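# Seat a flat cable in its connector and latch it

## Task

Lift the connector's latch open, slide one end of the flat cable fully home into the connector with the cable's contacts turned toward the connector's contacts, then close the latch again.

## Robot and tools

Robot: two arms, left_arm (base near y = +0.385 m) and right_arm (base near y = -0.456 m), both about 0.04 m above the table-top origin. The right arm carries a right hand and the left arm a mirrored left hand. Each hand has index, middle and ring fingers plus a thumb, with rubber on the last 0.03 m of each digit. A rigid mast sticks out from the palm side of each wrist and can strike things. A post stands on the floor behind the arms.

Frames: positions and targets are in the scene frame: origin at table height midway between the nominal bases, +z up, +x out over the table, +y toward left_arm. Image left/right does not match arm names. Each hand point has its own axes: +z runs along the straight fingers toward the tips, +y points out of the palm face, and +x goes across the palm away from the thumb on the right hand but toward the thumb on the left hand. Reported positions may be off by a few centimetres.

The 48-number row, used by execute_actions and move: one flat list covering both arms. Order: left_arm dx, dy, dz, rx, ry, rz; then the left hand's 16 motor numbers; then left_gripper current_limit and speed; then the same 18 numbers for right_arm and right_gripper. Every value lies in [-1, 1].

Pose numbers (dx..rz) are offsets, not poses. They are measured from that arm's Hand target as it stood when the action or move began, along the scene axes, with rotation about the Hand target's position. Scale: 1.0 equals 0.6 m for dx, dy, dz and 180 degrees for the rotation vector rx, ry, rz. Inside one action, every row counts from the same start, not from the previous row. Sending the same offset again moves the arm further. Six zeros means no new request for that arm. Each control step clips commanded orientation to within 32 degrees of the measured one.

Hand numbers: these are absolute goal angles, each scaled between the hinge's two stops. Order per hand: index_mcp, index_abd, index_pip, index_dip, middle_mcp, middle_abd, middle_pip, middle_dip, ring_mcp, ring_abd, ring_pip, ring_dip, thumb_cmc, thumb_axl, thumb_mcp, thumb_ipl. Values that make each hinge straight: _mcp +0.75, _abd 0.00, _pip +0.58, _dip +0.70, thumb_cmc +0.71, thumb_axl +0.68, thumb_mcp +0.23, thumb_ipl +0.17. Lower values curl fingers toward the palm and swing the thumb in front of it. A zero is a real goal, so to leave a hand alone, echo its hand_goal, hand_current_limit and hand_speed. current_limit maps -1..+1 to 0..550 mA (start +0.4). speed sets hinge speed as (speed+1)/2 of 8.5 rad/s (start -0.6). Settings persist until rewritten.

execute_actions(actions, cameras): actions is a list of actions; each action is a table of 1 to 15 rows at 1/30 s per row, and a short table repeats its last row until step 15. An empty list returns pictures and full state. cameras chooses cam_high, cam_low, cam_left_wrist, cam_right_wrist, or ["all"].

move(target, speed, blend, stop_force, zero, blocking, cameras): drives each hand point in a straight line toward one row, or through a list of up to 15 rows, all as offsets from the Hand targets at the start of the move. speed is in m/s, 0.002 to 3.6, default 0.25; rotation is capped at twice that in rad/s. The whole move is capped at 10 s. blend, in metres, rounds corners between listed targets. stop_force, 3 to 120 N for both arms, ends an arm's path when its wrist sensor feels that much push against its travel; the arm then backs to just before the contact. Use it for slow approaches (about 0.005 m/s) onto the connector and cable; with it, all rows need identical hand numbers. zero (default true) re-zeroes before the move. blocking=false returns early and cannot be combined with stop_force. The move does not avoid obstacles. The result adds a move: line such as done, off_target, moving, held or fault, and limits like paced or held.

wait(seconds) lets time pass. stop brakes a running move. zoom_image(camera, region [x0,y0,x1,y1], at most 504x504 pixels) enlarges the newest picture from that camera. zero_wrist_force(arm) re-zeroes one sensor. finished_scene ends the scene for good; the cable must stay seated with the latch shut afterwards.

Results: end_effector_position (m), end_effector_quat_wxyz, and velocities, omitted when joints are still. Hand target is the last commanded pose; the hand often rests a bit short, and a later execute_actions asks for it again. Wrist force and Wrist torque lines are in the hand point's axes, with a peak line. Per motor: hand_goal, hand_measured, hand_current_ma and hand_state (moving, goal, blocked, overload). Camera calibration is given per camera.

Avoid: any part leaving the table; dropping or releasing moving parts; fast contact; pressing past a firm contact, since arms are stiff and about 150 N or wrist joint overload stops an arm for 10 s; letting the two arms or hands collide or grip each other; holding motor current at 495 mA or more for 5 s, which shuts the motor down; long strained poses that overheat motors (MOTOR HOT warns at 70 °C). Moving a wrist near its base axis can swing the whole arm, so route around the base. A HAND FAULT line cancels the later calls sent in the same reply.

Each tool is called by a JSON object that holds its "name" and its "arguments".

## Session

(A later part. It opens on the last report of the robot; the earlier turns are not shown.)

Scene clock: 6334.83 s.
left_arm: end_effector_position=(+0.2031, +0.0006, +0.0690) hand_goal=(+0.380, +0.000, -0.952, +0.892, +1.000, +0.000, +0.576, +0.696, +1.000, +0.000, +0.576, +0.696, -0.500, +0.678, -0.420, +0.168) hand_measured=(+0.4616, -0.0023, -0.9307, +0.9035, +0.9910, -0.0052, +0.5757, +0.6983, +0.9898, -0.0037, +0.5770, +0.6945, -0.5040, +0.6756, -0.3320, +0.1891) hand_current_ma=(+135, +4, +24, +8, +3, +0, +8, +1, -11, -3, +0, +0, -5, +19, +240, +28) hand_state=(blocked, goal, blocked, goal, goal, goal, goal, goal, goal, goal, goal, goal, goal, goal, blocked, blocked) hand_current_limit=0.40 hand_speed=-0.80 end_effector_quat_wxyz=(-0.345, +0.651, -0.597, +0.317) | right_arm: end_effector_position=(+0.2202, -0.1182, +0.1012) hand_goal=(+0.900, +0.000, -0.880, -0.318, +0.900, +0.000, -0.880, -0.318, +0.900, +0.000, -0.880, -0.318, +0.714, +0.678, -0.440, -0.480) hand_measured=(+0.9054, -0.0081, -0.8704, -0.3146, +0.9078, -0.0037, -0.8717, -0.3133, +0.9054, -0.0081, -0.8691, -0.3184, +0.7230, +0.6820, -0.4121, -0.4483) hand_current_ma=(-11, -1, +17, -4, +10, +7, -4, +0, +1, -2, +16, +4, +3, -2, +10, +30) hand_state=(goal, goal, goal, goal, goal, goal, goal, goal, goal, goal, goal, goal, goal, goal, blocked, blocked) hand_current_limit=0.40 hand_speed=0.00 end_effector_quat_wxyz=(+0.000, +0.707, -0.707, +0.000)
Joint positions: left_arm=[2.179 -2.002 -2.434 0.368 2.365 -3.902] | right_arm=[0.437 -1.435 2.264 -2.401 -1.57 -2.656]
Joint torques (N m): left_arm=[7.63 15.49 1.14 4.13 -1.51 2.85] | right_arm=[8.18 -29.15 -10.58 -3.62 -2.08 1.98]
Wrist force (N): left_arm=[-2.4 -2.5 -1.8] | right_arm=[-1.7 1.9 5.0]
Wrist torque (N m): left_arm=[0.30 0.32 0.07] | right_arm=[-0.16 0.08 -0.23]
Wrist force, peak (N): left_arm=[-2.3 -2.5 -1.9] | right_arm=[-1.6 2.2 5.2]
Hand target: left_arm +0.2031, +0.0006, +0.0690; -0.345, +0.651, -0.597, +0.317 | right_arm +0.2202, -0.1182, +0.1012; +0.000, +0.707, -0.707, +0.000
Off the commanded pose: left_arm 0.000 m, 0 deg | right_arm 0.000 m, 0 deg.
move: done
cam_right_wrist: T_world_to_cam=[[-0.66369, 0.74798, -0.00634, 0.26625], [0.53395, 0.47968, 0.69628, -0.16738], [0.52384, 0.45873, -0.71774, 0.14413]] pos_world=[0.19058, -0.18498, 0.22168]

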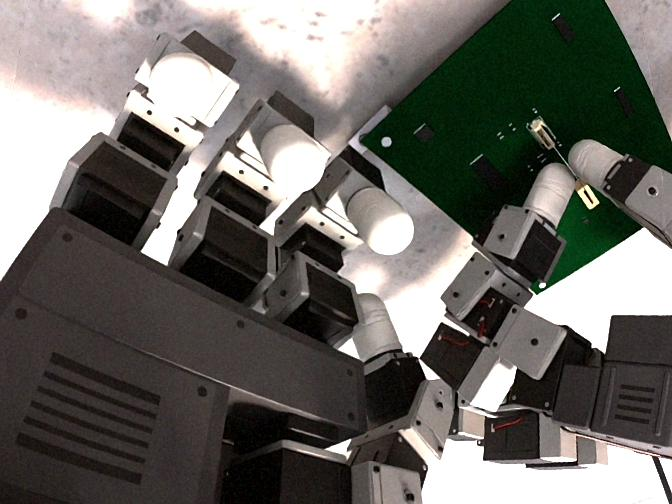

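{"name": "move", "arguments": {"target": [[-0.00018,0,-0.0033,0,0,0,0.38,0,-0.952,0.891,1,0,0.576,0.696,1,0,0.576,0.696,-0.5,0.678,-0.42,0.168,0.4,-0.8,0,0,0,0,0,0,0.9,0,-0.88,-0.319,0.9,0,-0.88,-0.319,0.9,0,-0.88,-0.319,0.714,0.678,-0.44,-0.48,0.4,0]], "speed": 0.005, "stop_force": 3, "cameras": ["cam_right_wrist","cam_left_wrist"]}}

{"name": "zoom_image", "arguments": {"camera": "cam_right_wrist", "region": [537, 124, 557, 144]}}

{"name": "zoom_image", "arguments": {"camera": "cam_left_wrist", "region": [60, 60, 120, 120]}}

Scene clock: 6354.93 s.
left_arm: end_effector_position=(+0.2030, +0.0006, +0.0670) hand_goal=(+0.380, +0.000, -0.952, +0.892, +1.000, +0.000, +0.576, +0.696, +1.000, +0.000, +0.576, +0.696, -0.500, +0.678, -0.420, +0.168) hand_measured=(+0.4604, -0.0023, -0.9307, +0.9035, +0.9910, -0.0066, +0.5770, +0.6983, +0.9898, -0.0037, +0.5770, +0.6932, -0.5052, +0.6756, -0.3320, +0.1891) hand_current_ma=(+143, +7, +21, +13, +12, +4, +1, +14, -22, -13, -4, -9, -8, +6, +239, +26) hand_state=(blocked, goal, blocked, goal, goal, goal, goal, goal, goal, goal, goal, goal, goal, goal, blocked, blocked) hand_current_limit=0.40 hand_speed=-0.80 end_effector_quat_wxyz=(-0.345, +0.651, -0.597, +0.317) | right_arm: end_effector_position=(+0.2202, -0.1182, +0.1012) hand_goal=(+0.900, +0.000, -0.880, -0.318, +0.900, +0.000, -0.880, -0.318, +0.900, +0.000, -0.880, -0.318, +0.714, +0.678, -0.440, -0.480) hand_measured=(+0.9054, -0.0081, -0.8691, -0.3133, +0.9078, -0.0052, -0.8717, -0.3133, +0.9054, -0.0066, -0.8691, -0.3184, +0.7230, +0.6820, -0.4111, -0.4483) hand_current_ma=(-3, -7, +5, -2, +14, +8, +4, -6, -2, -12, +12, +10, +12, -5, +7, +36) hand_state=(goal, goal, goal, goal, goal, goal, goal, goal, goal, goal, goal, goal, goal, goal, blocked, blocked) hand_current_limit=0.40 hand_speed=0.00 end_effector_quat_wxyz=(+0.000, +0.707, -0.707, +0.000)
Joint positions: left_arm=[2.179 -2.008 -2.435 0.375 2.365 -3.903] | right_arm=[0.437 -1.435 2.264 -2.401 -1.57 -2.656]
Joint torques (N m): left_arm=[-6.42 15.08 1.96 4.13 3.31 -2.06] | right_arm=[7.7 -29.31 -10.09 -3.64 -1.97 1.98]
Wrist force (N): left_arm=[-2.1 -2.5 -1.9] | right_arm=[-1.6 1.9 5.1]
Wrist torque (N m): left_arm=[0.29 0.29 0.09] | right_arm=[-0.16 0.07 -0.22]
Wrist force, peak (N): left_arm=[-2.1 -2.6 -2.0] | right_arm=[-1.7 2.1 5.4]
Hand target: left_arm +0.2030, +0.0006, +0.0670; -0.345, +0.651, -0.597, +0.317 | right_arm +0.2202, -0.1182, +0.1012; +0.000, +0.707, -0.707, +0.000
Off the commanded pose: left_arm 0.000 m, 0 deg | right_arm 0.000 m, 0 deg.
move: done
cam_left_wrist: T_world_to_cam=[[0.30386, 0.78722, 0.53661, -0.12892], [-0.265, -0.47118, 0.84129, -0.04449], [0.91512, -0.39783, 0.06544, -0.06031]] pos_world=[0.08258, 0.05654, 0.11055]
cam_right_wrist: T_world_to_cam=[[-0.66369, 0.74798, -0.00634, 0.26625], [0.53395, 0.47968, 0.69628, -0.16738], [0.52384, 0.45873, -0.71774, 0.14413]] pos_world=[0.19058, -0.18498, 0.22168]
Images, in order (width x height): cam_left_wrist 672x504, cam_right_wrist 672x504.

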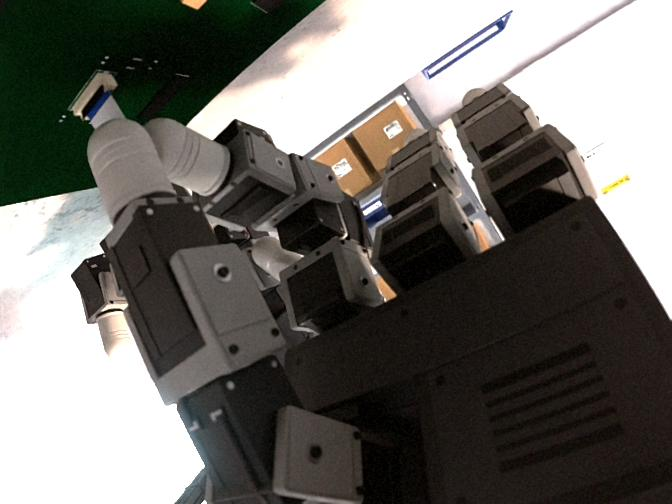

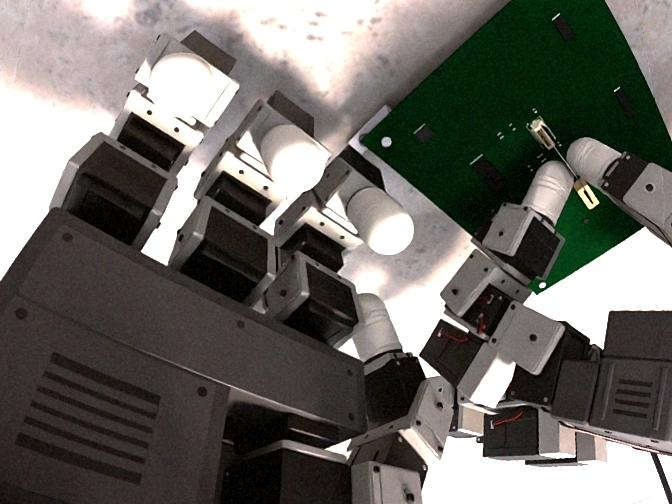

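Scaled by 25.200 from the camera's image (finer frame: 960x720).

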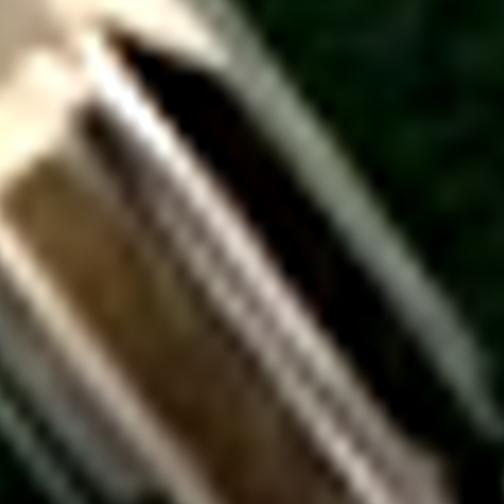

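Scaled by 8.400 from the camera's image (finer frame: 960x720).

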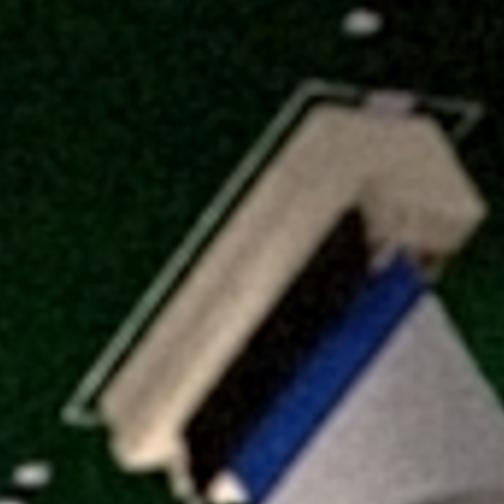

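{"name": "move", "arguments": {"target": [[0,0,-0.0033,0,0,0,0.38,0,-0.952,0.891,1,0,0.576,0.696,1,0,0.576,0.696,-0.5,0.678,-0.42,0.168,0.4,-0.8,0,0,0,0,0,0,0.9,0,-0.88,-0.319,0.9,0,-0.88,-0.319,0.9,0,-0.88,-0.319,0.714,0.678,-0.44,-0.48,0.4,0]], "speed": 0.004, "stop_force": 3, "cameras": ["cam_right_wrist","cam_left_wrist"]}}

{"name": "zoom_image", "arguments": {"camera": "cam_right_wrist", "region": [537, 124, 557, 144]}}

{"name": "zoom_image", "arguments": {"camera": "cam_left_wrist", "region": [60, 60, 120, 120]}}

Scene clock: 6366.63 s.
left_arm: end_effector_position=(+0.2030, +0.0006, +0.0651) hand_goal=(+0.380, +0.000, -0.952, +0.892, +1.000, +0.000, +0.576, +0.696, +1.000, +0.000, +0.576, +0.696, -0.500, +0.678, -0.420, +0.168) hand_measured=(+0.4604, -0.0008, -0.9307, +0.9035, +0.9910, -0.0066, +0.5770, +0.6996, +0.9898, -0.0037, +0.5770, +0.6932, -0.5052, +0.6756, -0.3320, +0.1891) hand_current_ma=(+150, +9, +19, +12, -3, +14, +7, +6, -13, -12, +2, -11, +0, +7, +234, +30) hand_state=(blocked, goal, blocked, goal, goal, goal, goal, goal, goal, goal, goal, goal, goal, goal, blocked, blocked) hand_current_limit=0.40 hand_speed=-0.80 end_effector_quat_wxyz=(-0.345, +0.651, -0.597, +0.317) | right_arm: end_effector_position=(+0.2202, -0.1182, +0.1012) hand_goal=(+0.900, +0.000, -0.880, -0.318, +0.900, +0.000, -0.880, -0.318, +0.900, +0.000, -0.880, -0.318, +0.714, +0.678, -0.440, -0.480) hand_measured=(+0.9066, -0.0081, -0.8691, -0.3146, +0.9066, -0.0037, -0.8717, -0.3146, +0.9054, -0.0081, -0.8691, -0.3184, +0.7230, +0.6820, -0.4121, -0.4483) hand_current_ma=(-13, -10, +8, +1, +12, +8, +4, +2, +6, -4, +13, +1, +7, -3, +14, +19) hand_state=(goal, goal, goal, goal, goal, goal, goal, goal, goal, goal, goal, goal, goal, goal, blocked, blocked) hand_current_limit=0.40 hand_speed=0.00 end_effector_quat_wxyz=(+0.000, +0.707, -0.707, +0.000)
Joint positions: left_arm=[2.179 -2.015 -2.435 0.382 2.365 -3.903] | right_arm=[0.437 -1.435 2.264 -2.401 -1.57 -2.656]
Joint torques (N m): left_arm=[-5.61 14.74 0.63 4.04 3.36 -1.08] | right_arm=[8.53 -28.91 -11.04 -3.65 -1.97 1.95]
Wrist force (N): left_arm=[-2.1 -2.4 -1.7] | right_arm=[-1.6 1.8 5.0]
Wrist torque (N m): left_arm=[0.29 0.29 0.08] | right_arm=[-0.17 0.08 -0.23]
Wrist force, peak (N): left_arm=[-2.4 -2.5 -1.9] | right_arm=[-1.7 2.1 5.4]
Hand target: left_arm +0.2030, +0.0006, +0.0651; -0.345, +0.651, -0.597, +0.317 | right_arm +0.2202, -0.1182, +0.1012; +0.000, +0.707, -0.707, +0.000
Off the commanded pose: left_arm 0.000 m, 0 deg | right_arm 0.000 m, 0 deg.
move: done
cam_left_wrist: T_world_to_cam=[[0.30386, 0.78722, 0.53661, -0.12785], [-0.265, -0.47118, 0.84129, -0.0428], [0.91512, -0.39783, 0.06544, -0.06018]] pos_world=[0.08258, 0.05654, 0.10855]
cam_right_wrist: T_world_to_cam=[[-0.66369, 0.74798, -0.00634, 0.26625], [0.53395, 0.47968, 0.69628, -0.16738], [0.52384, 0.45873, -0.71774, 0.14413]] pos_world=[0.19058, -0.18498, 0.22168]
Images, in order (width x height): cam_left_wrist 672x504, cam_right_wrist 672x504.

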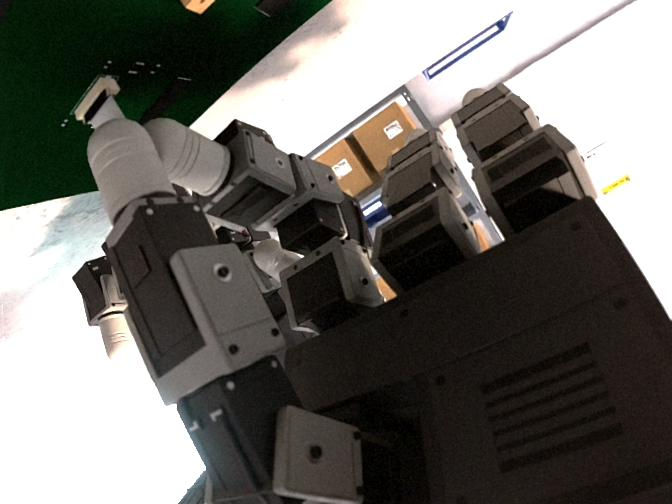

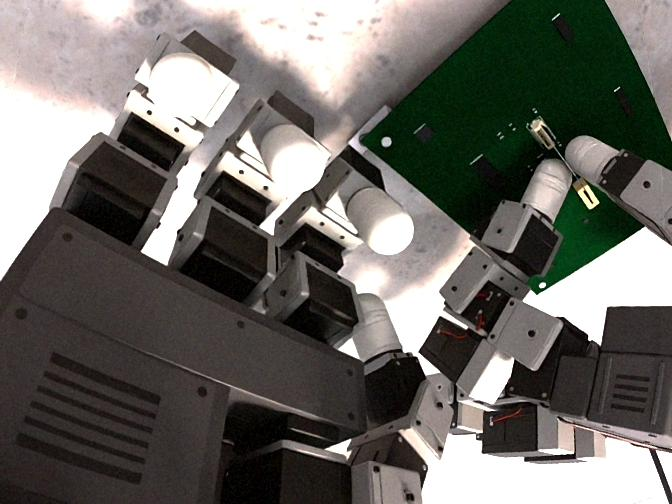

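Scaled by 25.200 from the camera's image (finer frame: 960x720).

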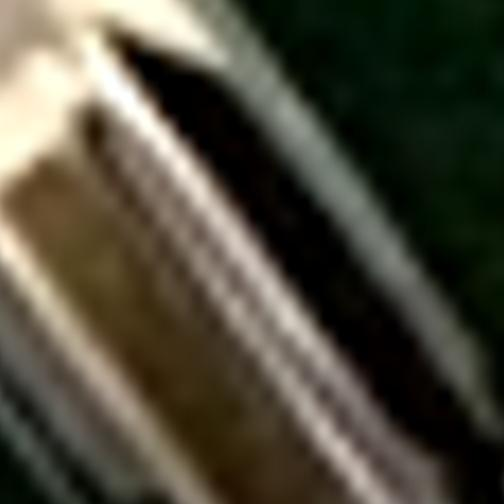

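Scaled by 8.400 from the camera's image (finer frame: 960x720).

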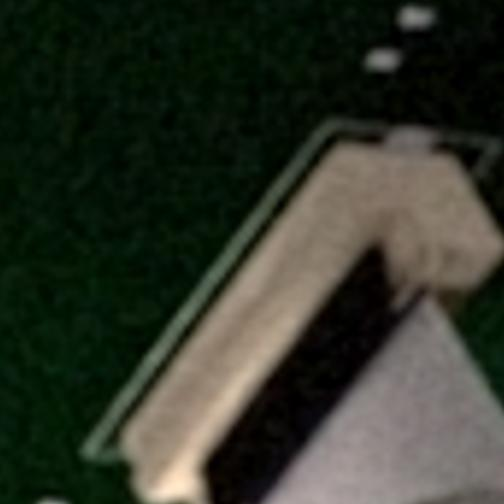

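{"name": "move", "arguments": {"target": [[0,0,-0.005,0,0,0,0.38,0,-0.952,0.891,1,0,0.576,0.696,1,0,0.576,0.696,-0.5,0.678,-0.42,0.168,0.4,-0.8,0,0,0,0,0,0,0.9,0,-0.88,-0.319,0.9,0,-0.88,-0.319,0.9,0,-0.88,-0.319,0.714,0.678,-0.44,-0.48,0.4,0]], "speed": 0.004, "stop_force": 4, "cameras": ["cam_right_wrist","cam_left_wrist"]}}

{"name": "zoom_image", "arguments": {"camera": "cam_right_wrist", "region": [537, 124, 557, 144]}}

{"name": "zoom_image", "arguments": {"camera": "cam_left_wrist", "region": [60, 60, 120, 120]}}

Scene clock: 6380.07 s.
left_arm: end_effector_position=(+0.2030, +0.0006, +0.0621) hand_goal=(+0.380, +0.000, -0.952, +0.892, +1.000, +0.000, +0.576, +0.696, +1.000, +0.000, +0.576, +0.696, -0.500, +0.678, -0.420, +0.168) hand_measured=(+0.4616, -0.0023, -0.9307, +0.9035, +0.9910, -0.0066, +0.5770, +0.6983, +0.9898, -0.0037, +0.5757, +0.6945, -0.5052, +0.6756, -0.3320, +0.1891) hand_current_ma=(+153, +10, +14, +4, +4, +9, -3, -11, -12, -6, -10, +4, -13, +4, +237, +22) hand_state=(blocked, goal, blocked, goal, goal, goal, goal, goal, goal, goal, goal, goal, goal, goal, blocked, blocked) hand_current_limit=0.40 hand_speed=-0.80 end_effector_quat_wxyz=(-0.345, +0.651, -0.597, +0.317) | right_arm: end_effector_position=(+0.2202, -0.1182, +0.1012) hand_goal=(+0.900, +0.000, -0.880, -0.318, +0.900, +0.000, -0.880, -0.318, +0.900, +0.000, -0.880, -0.318, +0.714, +0.678, -0.440, -0.480) hand_measured=(+0.9054, -0.0096, -0.8691, -0.3146, +0.9078, -0.0037, -0.8717, -0.3146, +0.9054, -0.0081, -0.8691, -0.3184, +0.7230, +0.6820, -0.4121, -0.4474) hand_current_ma=(-1, -4, +10, -9, +9, +5, +4, +7, +7, -6, -1, -1, +4, -4, +12, +29) hand_state=(goal, goal, goal, goal, goal, goal, goal, goal, goal, goal, goal, goal, goal, goal, blocked, blocked) hand_current_limit=0.40 hand_speed=0.00 end_effector_quat_wxyz=(+0.000, +0.707, -0.707, +0.000)
Joint positions: left_arm=[2.179 -2.026 -2.435 0.393 2.365 -3.903] | right_arm=[0.437 -1.435 2.264 -2.401 -1.57 -2.656]
Joint torques (N m): left_arm=[-2.28 13.94 1.45 3.65 2.2 0.01] | right_arm=[7.75 -29.77 -10.4 -3.56 -2.06 1.81]
Wrist force (N): left_arm=[-1.8 -5.0 -3.0] | right_arm=[-1.5 2.1 5.2]
Wrist torque (N m): left_arm=[0.16 0.27 0.07] | right_arm=[-0.15 0.06 -0.21]
Wrist force, peak (N): left_arm=[-1.9 -5.3 -3.4] | right_arm=[-1.7 2.1 5.3]
Hand target: left_arm +0.2030, +0.0006, +0.0621; -0.345, +0.651, -0.597, +0.317 | right_arm +0.2202, -0.1182, +0.1012; +0.000, +0.707, -0.707, +0.000
Off the commanded pose: left_arm 0.000 m, 0 deg | right_arm 0.000 m, 0 deg.
move: done
cam_left_wrist: T_world_to_cam=[[0.30386, 0.78722, 0.53661, -0.12624], [-0.265, -0.47118, 0.84129, -0.04028], [0.91512, -0.39783, 0.06544, -0.05999]] pos_world=[0.08258, 0.05654, 0.10555]
cam_right_wrist: T_world_to_cam=[[-0.66369, 0.74798, -0.00634, 0.26625], [0.53395, 0.47968, 0.69628, -0.16738], [0.52384, 0.45873, -0.71774, 0.14413]] pos_world=[0.19058, -0.18498, 0.22168]
Images, in order (width x height): cam_left_wrist 672x504, cam_right_wrist 672x504.

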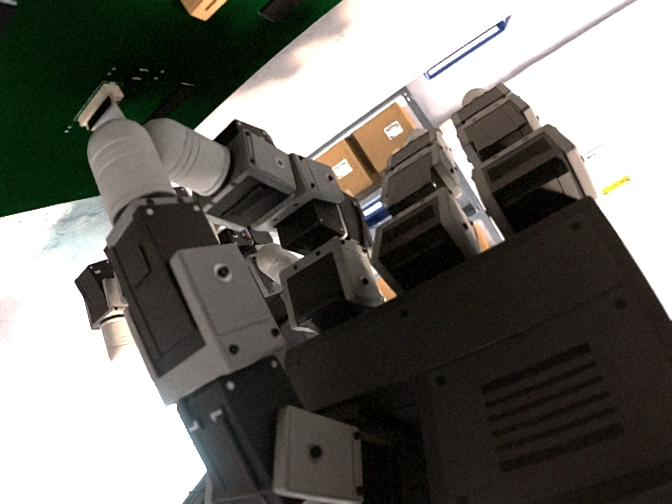

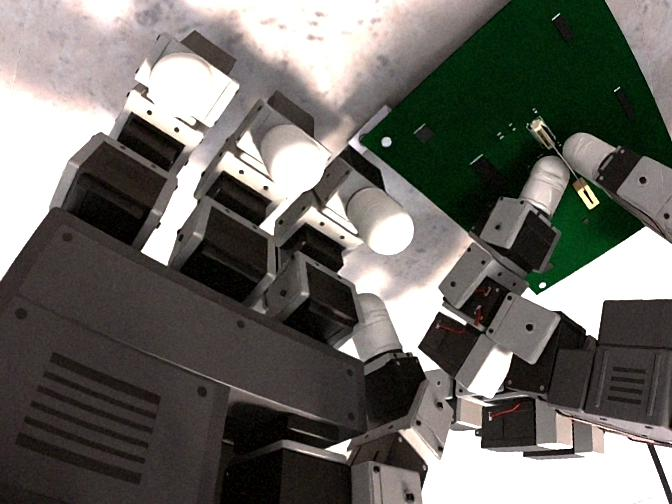

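Scaled by 25.200 from the camera's image (finer frame: 960x720).

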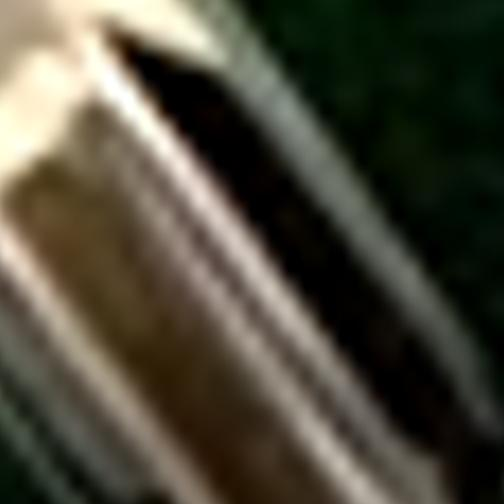

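Scaled by 8.400 from the camera's image (finer frame: 960x720).

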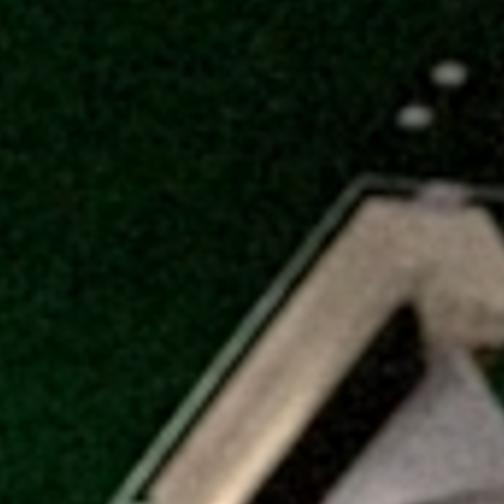

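{"name": "move", "arguments": {"target": [[0,0,-0.0033,0,0,0,0.38,0,-0.952,0.891,1,0,0.576,0.696,1,0,0.576,0.696,-0.5,0.678,-0.42,0.168,0.4,-0.8,0,0,0,0,0,0,0.9,0,-0.88,-0.319,0.9,0,-0.88,-0.319,0.9,0,-0.88,-0.319,0.714,0.678,-0.44,-0.48,0.4,0]], "speed": 0.003, "stop_force": 4, "cameras": ["cam_right_wrist","cam_left_wrist"]}}

{"name": "zoom_image", "arguments": {"camera": "cam_right_wrist", "region": [535, 124, 595, 184]}}

{"name": "zoom_image", "arguments": {"camera": "cam_left_wrist", "region": [70, 70, 140, 140]}}

Scene clock: 6389.53 s.
left_arm: end_effector_position=(+0.2030, +0.0006, +0.0601) hand_goal=(+0.380, +0.000, -0.952, +0.892, +1.000, +0.000, +0.576, +0.696, +1.000, +0.000, +0.576, +0.696, -0.500, +0.678, -0.420, +0.168) hand_measured=(+0.4616, -0.0023, -0.9307, +0.9035, +0.9910, -0.0066, +0.5757, +0.6983, +0.9898, -0.0037, +0.5757, +0.6945, -0.5052, +0.6756, -0.3320, +0.1891) hand_current_ma=(+146, -1, +16, +11, +5, +1, +0, +8, -13, +1, -4, +1, -16, +15, +248, +35) hand_state=(blocked, goal, blocked, goal, goal, goal, goal, goal, goal, goal, goal, goal, goal, goal, blocked, blocked) hand_current_limit=0.40 hand_speed=-0.80 end_effector_quat_wxyz=(-0.345, +0.651, -0.597, +0.317) | right_arm: end_effector_position=(+0.2202, -0.1182, +0.1012) hand_goal=(+0.900, +0.000, -0.880, -0.318, +0.900, +0.000, -0.880, -0.318, +0.900, +0.000, -0.880, -0.318, +0.714, +0.678, -0.440, -0.480) hand_measured=(+0.9054, -0.0081, -0.8704, -0.3158, +0.9066, -0.0037, -0.8717, -0.3133, +0.9054, -0.0081, -0.8691, -0.3184, +0.7242, +0.6820, -0.4111, -0.4483) hand_current_ma=(-7, -15, +9, -2, +10, +4, +5, -2, +6, +3, +13, +10, +1, -2, +5, +37) hand_state=(goal, goal, goal, goal, goal, goal, goal, goal, goal, goal, goal, goal, goal, goal, blocked, blocked) hand_current_limit=0.40 hand_speed=0.00 end_effector_quat_wxyz=(+0.000, +0.707, -0.707, +0.000)
Joint positions: left_arm=[2.179 -2.033 -2.435 0.4 2.365 -3.903] | right_arm=[0.437 -1.435 2.264 -2.401 -1.57 -2.656]
Joint torques (N m): left_arm=[0.82 14.07 0.27 3.9 1.39 -0.66] | right_arm=[7.9 -29.21 -10.51 -3.55 -2.05 1.74]
Wrist force (N): left_arm=[-2.3 -4.9 -2.8] | right_arm=[-1.6 2.1 5.1]
Wrist torque (N m): left_arm=[0.14 0.31 0.06] | right_arm=[-0.12 0.08 -0.21]
Wrist force, peak (N): left_arm=[-2.0 -5.4 -3.3] | right_arm=[-1.8 1.9 5.3]
Hand target: left_arm +0.2030, +0.0006, +0.0601; -0.345, +0.651, -0.597, +0.317 | right_arm +0.2202, -0.1182, +0.1012; +0.000, +0.707, -0.707, +0.000
Off the commanded pose: left_arm 0.000 m, 0 deg | right_arm 0.000 m, 0 deg.
move: done
cam_left_wrist: T_world_to_cam=[[0.30386, 0.78722, 0.53661, -0.12517], [-0.265, -0.47118, 0.84129, -0.0386], [0.91512, -0.39783, 0.06544, -0.05986]] pos_world=[0.08258, 0.05654, 0.10355]
cam_right_wrist: T_world_to_cam=[[-0.66369, 0.74798, -0.00634, 0.26625], [0.53395, 0.47968, 0.69628, -0.16738], [0.52384, 0.45873, -0.71774, 0.14413]] pos_world=[0.19058, -0.18498, 0.22168]
Images, in order (width x height): cam_left_wrist 672x504, cam_right_wrist 672x504.

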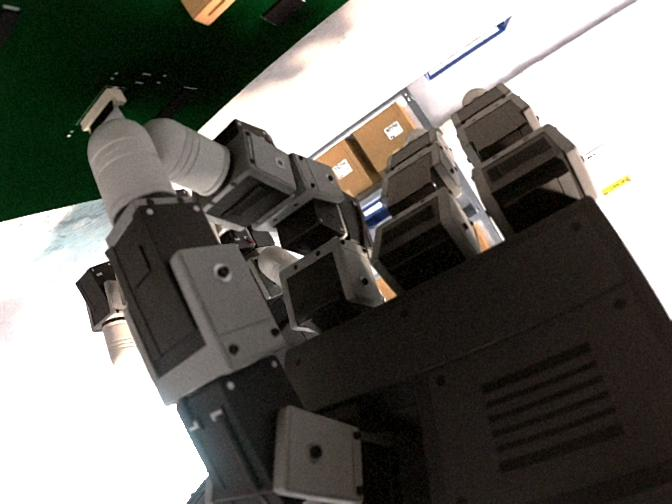

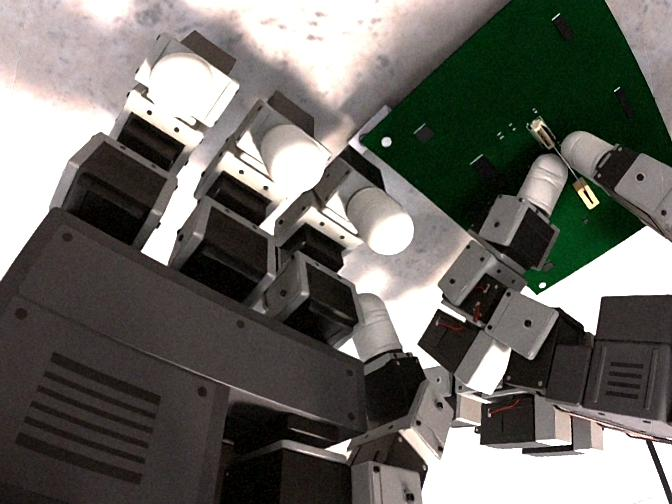

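Scaled by 8.400 from the camera's image (finer frame: 960x720).

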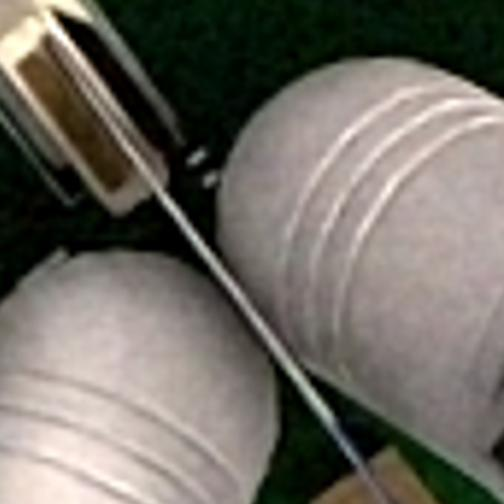

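Scaled by 7.200 from the camera's image (finer frame: 960x720).

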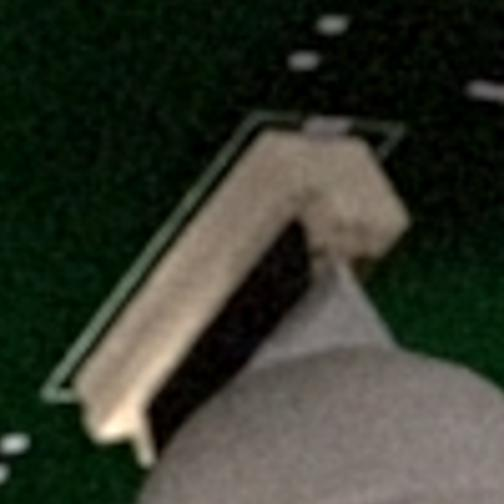

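{"name": "zoom_image", "arguments": {"camera": "cam_right_wrist", "region": [550, 140, 620, 210]}}

Scaled by 7.200 from the camera's image (finer frame: 960x720).

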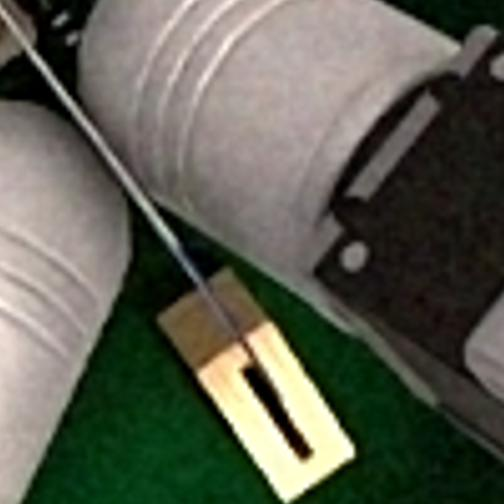

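{"name": "move", "arguments": {"target": [[0,0,0,0,0,0,0.455,0,-0.94,0.891,1,0,0.576,0.696,1,0,0.576,0.696,-0.5,0.678,-0.335,0.185,0.4,-0.9,0,0,0,0,0,0,0.9,0,-0.88,-0.319,0.9,0,-0.88,-0.319,0.9,0,-0.88,-0.319,0.714,0.678,-0.44,-0.48,0.4,0]], "cameras": ["cam_right_wrist"]}}

{"name": "zoom_image", "arguments": {"camera": "cam_right_wrist", "region": [535, 124, 615, 204]}}

Scene clock: 6472.67 s.
left_arm: end_effector_position=(+0.2030, +0.0006, +0.0601) hand_goal=(+0.456, +0.000, -0.940, +0.892, +1.000, +0.000, +0.576, +0.696, +1.000, +0.000, +0.576, +0.696, -0.500, +0.678, -0.334, +0.186) hand_measured=(+0.4616, -0.0008, -0.9281, +0.8996, +0.9910, -0.0066, +0.5770, +0.6983, +0.9898, -0.0037, +0.5770, +0.6945, -0.5052, +0.6756, -0.3310, +0.1929) hand_current_ma=(-3, +0, +5, +13, +5, -1, -4, +14, -18, -8, -1, -3, -11, +1, +7, +1) hand_state=(goal, goal, goal, goal, goal, goal, goal, goal, goal, goal, goal, goal, goal, goal, goal, goal) hand_current_limit=0.40 hand_speed=-0.90 end_effector_quat_wxyz=(-0.345, +0.651, -0.597, +0.317) | right_arm: end_effector_position=(+0.2202, -0.1182, +0.1012) hand_goal=(+0.900, +0.000, -0.880, -0.318, +0.900, +0.000, -0.880, -0.318, +0.900, +0.000, -0.880, -0.318, +0.714, +0.678, -0.440, -0.480) hand_measured=(+0.9054, -0.0081, -0.8704, -0.3146, +0.9078, -0.0037, -0.8717, -0.3133, +0.9054, -0.0081, -0.8691, -0.3184, +0.7230, +0.6820, -0.4121, -0.4483) hand_current_ma=(-5, -2, +6, -4, +15, +4, +3, +1, +2, +1, +11, +1, +12, +9, +4, +28) hand_state=(goal, goal, goal, goal, goal, goal, goal, goal, goal, goal, goal, goal, goal, goal, blocked, blocked) hand_current_limit=0.40 hand_speed=0.00 end_effector_quat_wxyz=(+0.000, +0.707, -0.707, +0.000)
Joint positions: left_arm=[2.179 -2.033 -2.435 0.4 2.365 -3.903] | right_arm=[0.437 -1.435 2.264 -2.401 -1.57 -2.656]
Joint torques (N m): left_arm=[0.4 16.15 0.98 3.82 0.5 -0.52] | right_arm=[7.94 -29.14 -10.96 -3.49 -1.94 1.73]
Wrist force (N): left_arm=[-2.3 -2.3 -1.9] | right_arm=[-1.6 2.0 5.0]
Wrist torque (N m): left_arm=[0.32 0.31 0.07] | right_arm=[-0.13 0.07 -0.22]
Wrist force, peak (N): left_arm=[-2.3 -5.2 -3.3] | right_arm=[-1.8 2.1 5.2]
Hand target: left_arm +0.2030, +0.0006, +0.0601; -0.345, +0.651, -0.597, +0.317 | right_arm +0.2202, -0.1182, +0.1012; +0.000, +0.707, -0.707, +0.000
Off the commanded pose: left_arm 0.000 m, 0 deg | right_arm 0.000 m, 0 deg.
move: done
cam_right_wrist: T_world_to_cam=[[-0.66369, 0.74798, -0.00634, 0.26625], [0.53395, 0.47968, 0.69628, -0.16738], [0.52384, 0.45873, -0.71774, 0.14413]] pos_world=[0.19058, -0.18498, 0.22168]

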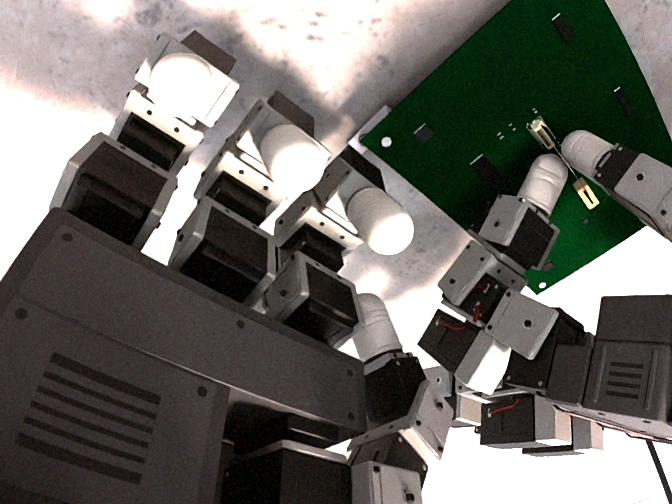

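Scaled by 6.300 from the camera's image (finer frame: 960x720).

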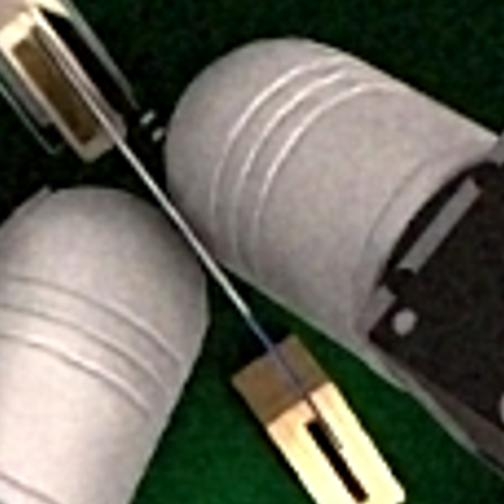

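{"name": "move", "arguments": {"target": [[0,0,0,0,0,0,0.603,0,-0.94,0.891,1,0,0.576,0.696,1,0,0.576,0.696,-0.5,0.678,-0.31,0.185,0.4,-0.9,0,0,0,0,0,0,0.9,0,-0.88,-0.319,0.9,0,-0.88,-0.319,0.9,0,-0.88,-0.319,0.714,0.678,-0.44,-0.48,0.4,0]], "cameras": ["cam_right_wrist","cam_left_wrist"]}}

{"name": "zoom_image", "arguments": {"camera": "cam_right_wrist", "region": [535, 124, 615, 204]}}

{"name": "zoom_image", "arguments": {"camera": "cam_left_wrist", "region": [60, 60, 180, 180]}}

Scene clock: 6480.50 s.
left_arm: end_effector_position=(+0.2030, +0.0006, +0.0601) hand_goal=(+0.604, +0.000, -0.940, +0.892, +1.000, +0.000, +0.576, +0.696, +1.000, +0.000, +0.576, +0.696, -0.500, +0.678, -0.310, +0.186) hand_measured=(+0.5943, -0.0023, -0.9320, +0.8958, +0.9910, -0.0052, +0.5757, +0.6983, +0.9886, -0.0037, +0.5770, +0.6932, -0.5040, +0.6767, -0.3102, +0.1891) hand_current_ma=(+7, -3, -1, +2, -1, +10, +1, +0, -21, -1, -1, +1, +1, +6, -7, -5) hand_state=(goal, goal, goal, goal, goal, goal, goal, goal, goal, goal, goal, goal, goal, goal, goal, goal) hand_current_limit=0.40 hand_speed=-0.90 end_effector_quat_wxyz=(-0.345, +0.651, -0.597, +0.317) | right_arm: end_effector_position=(+0.2202, -0.1182, +0.1012) hand_goal=(+0.900, +0.000, -0.880, -0.318, +0.900, +0.000, -0.880, -0.318, +0.900, +0.000, -0.880, -0.318, +0.714, +0.678, -0.440, -0.480) hand_measured=(+0.9054, -0.0081, -0.8704, -0.3146, +0.9078, -0.0037, -0.8717, -0.3146, +0.9054, -0.0081, -0.8678, -0.3184, +0.7230, +0.6809, -0.4111, -0.4474) hand_current_ma=(+5, -5, +13, +0, +14, +3, +6, -6, +6, -5, -1, +5, +10, -3, +14, +26) hand_state=(goal, goal, goal, goal, goal, goal, goal, goal, goal, goal, goal, goal, goal, goal, blocked, blocked) hand_current_limit=0.40 hand_speed=0.00 end_effector_quat_wxyz=(+0.000, +0.707, -0.707, +0.000)
Joint positions: left_arm=[2.179 -2.033 -2.435 0.4 2.365 -3.903] | right_arm=[0.437 -1.435 2.264 -2.401 -1.57 -2.656]
Joint torques (N m): left_arm=[1.09 26.04 5.66 3.87 -0.49 -0.54] | right_arm=[7.84 -29.16 -10.74 -3.37 -2.07 1.58]
Wrist force (N): left_arm=[-2.3 -2.6 -1.6] | right_arm=[-1.7 2.1 5.1]
Wrist torque (N m): left_arm=[0.24 0.31 0.08] | right_arm=[-0.13 0.08 -0.22]
Wrist force, peak (N): left_arm=[-2.2 -2.9 -1.8] | right_arm=[-1.6 2.2 5.3]
Hand target: left_arm +0.2030, +0.0006, +0.0601; -0.345, +0.651, -0.597, +0.317 | right_arm +0.2202, -0.1182, +0.1012; +0.000, +0.707, -0.707, +0.000
Off the commanded pose: left_arm 0.000 m, 0 deg | right_arm 0.000 m, 0 deg.
move: done
cam_left_wrist: T_world_to_cam=[[0.30391, 0.7872, 0.53661, -0.12517], [-0.26492, -0.47121, 0.84129, -0.0386], [0.91513, -0.39784, 0.06534, -0.05985]] pos_world=[0.08258, 0.05654, 0.10355]
cam_right_wrist: T_world_to_cam=[[-0.66369, 0.74798, -0.00634, 0.26625], [0.53395, 0.47968, 0.69628, -0.16738], [0.52384, 0.45873, -0.71774, 0.14413]] pos_world=[0.19058, -0.18498, 0.22168]
Images, in order (width x height): cam_left_wrist 672x504, cam_right_wrist 672x504.

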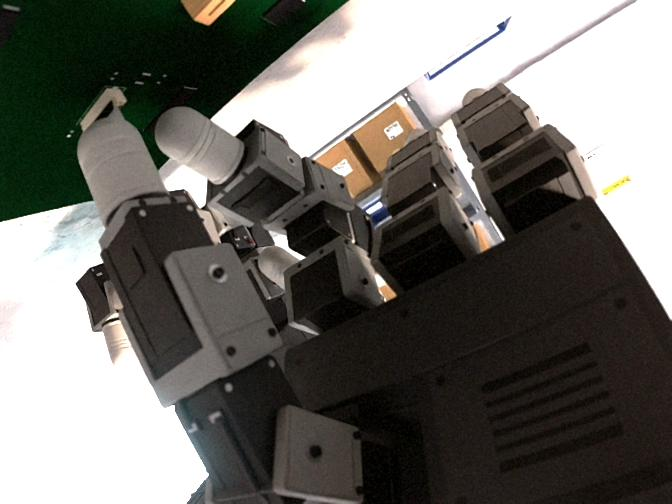

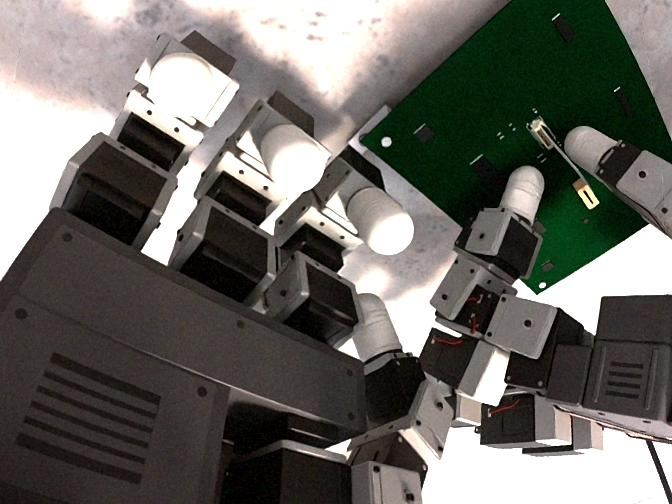

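Scaled by 6.300 from the camera's image (finer frame: 960x720).

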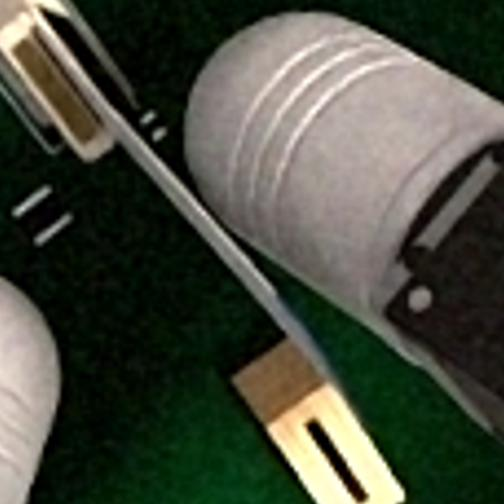

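Scaled by 4.200 from the camera's image (finer frame: 960x720).

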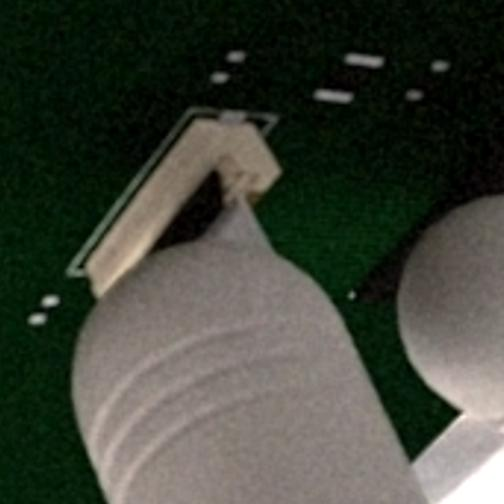

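{"name": "move", "arguments": {"target": [[0,0,0,0,0,0,1,0,-0.94,0.3,1,0,0.576,0.696,1,0,0.576,0.696,-0.5,0.678,-0.31,0.185,0.4,-0.8,0,0,0,0,0,0,0.9,0,-0.88,-0.319,0.9,0,-0.88,-0.319,0.9,0,-0.88,-0.319,0.714,0.678,-0.44,-0.48,0.4,0]]}}

{"name": "move", "arguments": {"target": [[0,0,0,0,0,0,1,0,-0.94,0,1,0,0.576,0.696,1,0,0.576,0.696,-0.5,0.678,-0.31,0.185,0.4,-0.8,0,0,0,0,0,0,0.9,0,-0.88,-0.319,0.9,0,-0.88,-0.319,0.9,0,-0.88,-0.319,0.714,0.678,-0.44,-0.48,0.4,0]], "cameras": ["cam_right_wrist"]}}

{"name": "zoom_image", "arguments": {"camera": "cam_right_wrist", "region": [535, 104, 615, 184]}}

Scene clock: 6558.13 s.
left_arm: end_effector_position=(+0.2030, +0.0006, +0.0601) hand_goal=(+1.000, +0.000, -0.940, +0.300, +1.000, +0.000, +0.576, +0.696, +1.000, +0.000, +0.576, +0.696, -0.500, +0.678, -0.310, +0.186) hand_measured=(+0.9862, -0.0023, -0.9333, +0.3021, +0.9910, -0.0052, +0.5770, +0.6983, +0.9898, -0.0037, +0.5770, +0.6945, -0.5040, +0.6756, -0.3112, +0.1891) hand_current_ma=(-11, +1, -11, -1, +3, +17, +3, +9, -20, -7, -10, -10, -3, +9, -3, -4) hand_state=(goal, goal, goal, goal, goal, goal, goal, goal, goal, goal, goal, goal, goal, goal, goal, goal) hand_current_limit=0.40 hand_speed=-0.80 end_effector_quat_wxyz=(-0.345, +0.651, -0.597, +0.317) | right_arm: end_effector_position=(+0.2202, -0.1182, +0.1012) hand_goal=(+0.900, +0.000, -0.880, -0.318, +0.900, +0.000, -0.880, -0.318, +0.900, +0.000, -0.880, -0.318, +0.714, +0.678, -0.440, -0.480) hand_measured=(+0.9054, -0.0081, -0.8691, -0.3146, +0.9066, -0.0037, -0.8717, -0.3146, +0.9054, -0.0066, -0.8691, -0.3184, +0.7230, +0.6820, -0.4121, -0.4483) hand_current_ma=(-6, -1, +19, -4, +10, +4, +4, -3, +4, +2, +8, +8, +4, +0, +12, +22) hand_state=(goal, goal, goal, goal, goal, goal, goal, goal, goal, goal, goal, goal, goal, goal, blocked, blocked) hand_current_limit=0.40 hand_speed=0.00 end_effector_quat_wxyz=(+0.000, +0.707, -0.707, +0.000)
Joint positions: left_arm=[2.179 -2.033 -2.435 0.4 2.365 -3.903] | right_arm=[0.437 -1.435 2.264 -2.401 -1.57 -2.656]
Joint torques (N m): left_arm=[1.26 32.88 12.6 3.86 -1 -0.57] | right_arm=[7.18 -28.93 -10.6 -3.4 -1.91 1.46]
Wrist force (N): left_arm=[-2.2 -2.6 -1.8] | right_arm=[-1.7 2.0 5.1]
Wrist torque (N m): left_arm=[0.25 0.31 0.08] | right_arm=[-0.15 0.09 -0.23]
Wrist force, peak (N): left_arm=[-2.4 -2.7 -2.0] | right_arm=[-1.7 2.3 5.3]
Hand target: left_arm +0.2030, +0.0006, +0.0601; -0.345, +0.651, -0.597, +0.317 | right_arm +0.2202, -0.1182, +0.1012; +0.000, +0.707, -0.707, +0.000
Off the commanded pose: left_arm 0.000 m, 0 deg | right_arm 0.000 m, 0 deg.
move: done

Scene clock: 6558.80 s.
left_arm: end_effector_position=(+0.2030, +0.0006, +0.0601) hand_goal=(+1.000, +0.000, -0.940, +0.000, +1.000, +0.000, +0.576, +0.696, +1.000, +0.000, +0.576, +0.696, -0.500, +0.678, -0.310, +0.186) hand_measured=(+0.9862, -0.0008, -0.9333, +0.0027, +0.9910, -0.0052, +0.5770, +0.6996, +0.9898, -0.0037, +0.5757, +0.6945, -0.5040, +0.6767, -0.3102, +0.1891) hand_current_ma=(-15, +4, -2, +3, +4, +1, -7, +6, -17, -9, -6, -12, +1, +14, -6, +2) hand_state=(goal, goal, goal, goal, goal, goal, goal, goal, goal, goal, goal, goal, goal, goal, goal, goal) hand_current_limit=0.40 hand_speed=-0.80 end_effector_quat_wxyz=(-0.345, +0.651, -0.597, +0.317) | right_arm: end_effector_position=(+0.2202, -0.1182, +0.1012) hand_goal=(+0.900, +0.000, -0.880, -0.318, +0.900, +0.000, -0.880, -0.318, +0.900, +0.000, -0.880, -0.318, +0.714, +0.678, -0.440, -0.480) hand_measured=(+0.9054, -0.0081, -0.8691, -0.3146, +0.9078, -0.0052, -0.8717, -0.3133, +0.9042, -0.0081, -0.8691, -0.3184, +0.7242, +0.6809, -0.4121, -0.4483) hand_current_ma=(-1, -11, +15, +4, +10, +11, +5, -10, +7, -10, +15, +2, +13, +6, +11, +29) hand_state=(goal, goal, goal, goal, goal, goal, goal, goal, goal, goal, goal, goal, goal, goal, blocked, blocked) hand_current_limit=0.40 hand_speed=0.00 end_effector_quat_wxyz=(+0.000, +0.707, -0.707, +0.000)
Joint positions: left_arm=[2.179 -2.033 -2.435 0.4 2.365 -3.903] | right_arm=[0.437 -1.435 2.264 -2.401 -1.57 -2.656]
Joint torques (N m): left_arm=[0.61 32.81 12.41 3.8 -0.68 -0.66] | right_arm=[8.32 -29.18 -10.96 -3.37 -1.99 1.43]
Wrist force (N): left_arm=[-2.0 -2.5 -1.8] | right_arm=[-1.9 1.9 4.9]
Wrist torque (N m): left_arm=[0.26 0.28 0.10] | right_arm=[-0.13 0.11 -0.24]
Wrist force, peak (N): left_arm=[-2.4 -2.6 -1.9] | right_arm=[-1.9 2.1 5.0]
Hand target: left_arm +0.2030, +0.0006, +0.0601; -0.345, +0.651, -0.597, +0.317 | right_arm +0.2202, -0.1182, +0.1012; +0.000, +0.707, -0.707, +0.000
Off the commanded pose: left_arm 0.000 m, 0 deg | right_arm 0.000 m, 0 deg.
move: done
cam_right_wrist: T_world_to_cam=[[-0.66369, 0.74798, -0.00634, 0.26625], [0.53395, 0.47968, 0.69628, -0.16738], [0.52384, 0.45873, -0.71774, 0.14413]] pos_world=[0.19058, -0.18498, 0.22168]

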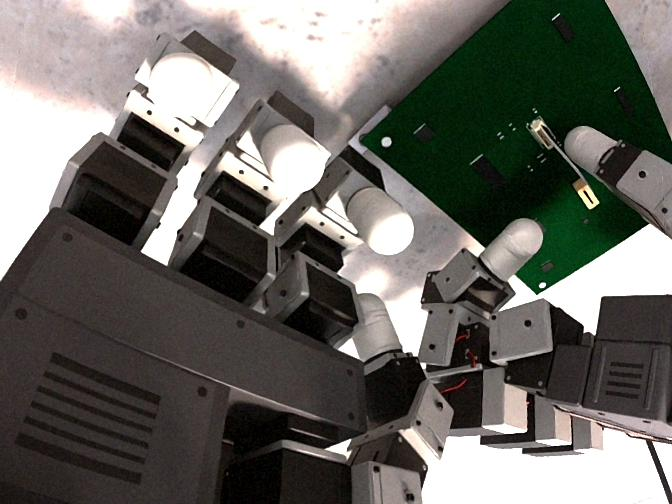

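Scaled by 6.300 from the camera's image (finer frame: 960x720).

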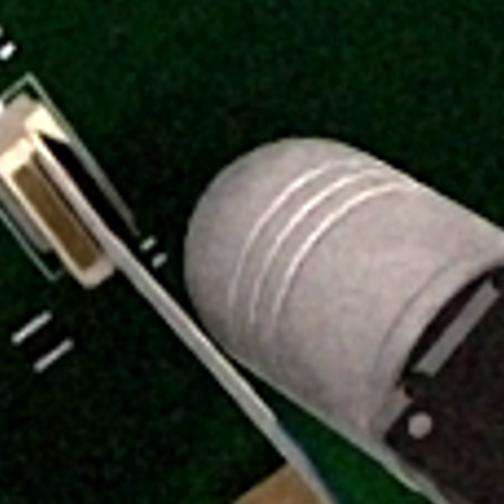

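{"name": "move", "arguments": {"target": [[0.0092,0,0,0,0,0,1,0,-0.94,0,1,0,0.576,0.696,1,0,0.576,0.696,-0.5,0.678,-0.31,0.185,0.4,-0.8,0,0,0,0,0,0,0.9,0,-0.88,-0.319,0.9,0,-0.88,-0.319,0.9,0,-0.88,-0.319,0.714,0.678,-0.44,-0.48,0.4,0]], "speed": 0.01, "stop_force": 4, "cameras": ["cam_right_wrist","cam_left_wrist"]}}

{"name": "zoom_image", "arguments": {"camera": "cam_right_wrist", "region": [535, 104, 615, 184]}}

{"name": "zoom_image", "arguments": {"camera": "cam_left_wrist", "region": [50, 60, 150, 160]}}

Scene clock: 6572.87 s.
left_arm: end_effector_position=(+0.2085, +0.0006, +0.0601) hand_goal=(+1.000, +0.000, -0.940, +0.000, +1.000, +0.000, +0.576, +0.696, +1.000, +0.000, +0.576, +0.696, -0.500, +0.678, -0.310, +0.186) hand_measured=(+0.9862, -0.0023, -0.9333, +0.0027, +0.9910, -0.0066, +0.5770, +0.6983, +0.9898, -0.0037, +0.5770, +0.6932, -0.5040, +0.6756, -0.3112, +0.1891) hand_current_ma=(-11, +5, +3, +3, +3, +11, +5, +1, -25, -15, -3, -4, -1, +5, +1, +5) hand_state=(goal, goal, goal, goal, goal, goal, goal, goal, goal, goal, goal, goal, goal, goal, goal, goal) hand_current_limit=0.40 hand_speed=-0.80 end_effector_quat_wxyz=(-0.345, +0.651, -0.597, +0.317) | right_arm: end_effector_position=(+0.2202, -0.1182, +0.1012) hand_goal=(+0.900, +0.000, -0.880, -0.318, +0.900, +0.000, -0.880, -0.318, +0.900, +0.000, -0.880, -0.318, +0.714, +0.678, -0.440, -0.480) hand_measured=(+0.9054, -0.0081, -0.8704, -0.3146, +0.9078, -0.0052, -0.8717, -0.3133, +0.9054, -0.0066, -0.8691, -0.3184, +0.7230, +0.6820, -0.4111, -0.4483) hand_current_ma=(-17, +8, +8, -3, +5, +13, +3, +3, +1, +1, +19, +9, +6, +6, +9, +34) hand_state=(goal, goal, goal, goal, goal, goal, goal, goal, goal, goal, goal, goal, goal, goal, blocked, blocked) hand_current_limit=0.40 hand_speed=0.00 end_effector_quat_wxyz=(+0.000, +0.707, -0.707, +0.000)
Joint positions: left_arm=[2.191 -2.037 -2.429 0.408 2.358 -3.889] | right_arm=[0.437 -1.435 2.264 -2.401 -1.57 -2.656]
Joint torques (N m): left_arm=[6.67 15.75 17.07 4.04 -1.29 2.9] | right_arm=[7.99 -29.27 -10.82 -3.21 -1.91 1.46]
Wrist force (N): left_arm=[-2.1 -2.5 -1.8] | right_arm=[-1.8 2.0 4.7]
Wrist torque (N m): left_arm=[0.25 0.28 0.10] | right_arm=[-0.11 0.11 -0.24]
Wrist force, peak (N): left_arm=[-2.2 -2.7 -2.0] | right_arm=[-1.6 2.2 5.3]
Hand target: left_arm +0.2085, +0.0006, +0.0601; -0.345, +0.651, -0.597, +0.317 | right_arm +0.2202, -0.1182, +0.1012; +0.000, +0.707, -0.707, +0.000
Off the commanded pose: left_arm 0.000 m, 0 deg | right_arm 0.000 m, 0 deg.
move: done
cam_left_wrist: T_world_to_cam=[[0.30386, 0.78722, 0.53661, -0.12687], [-0.265, -0.47118, 0.84129, -0.03711], [0.91512, -0.39783, 0.06544, -0.06498]] pos_world=[0.08818, 0.05654, 0.10355]
cam_right_wrist: T_world_to_cam=[[-0.66369, 0.74798, -0.00634, 0.26625], [0.53395, 0.47968, 0.69628, -0.16738], [0.52384, 0.45873, -0.71774, 0.14413]] pos_world=[0.19058, -0.18498, 0.22168]
Images, in order (width x height): cam_left_wrist 672x504, cam_right_wrist 672x504.

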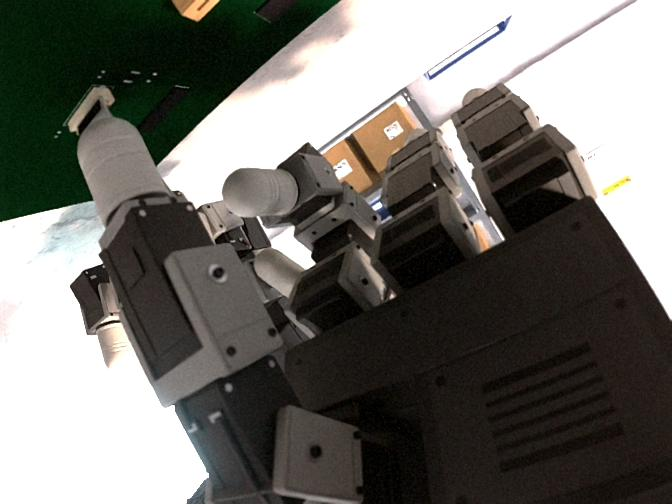

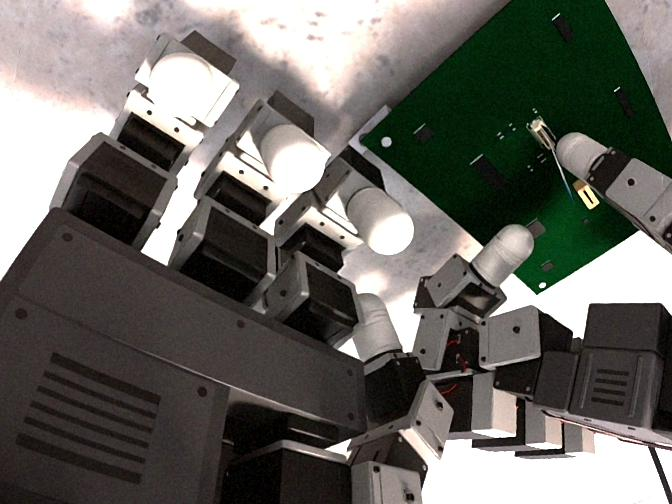

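Scaled by 6.300 from the camera's image (finer frame: 960x720).

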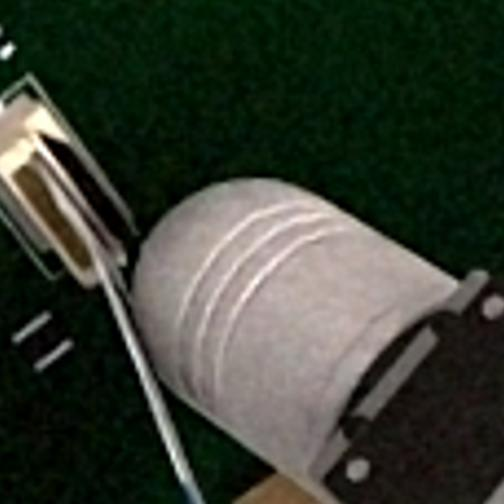

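Scaled by 5.040 from the camera's image (finer frame: 960x720).

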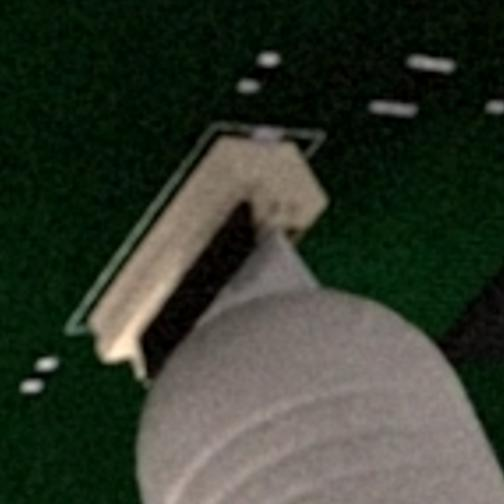

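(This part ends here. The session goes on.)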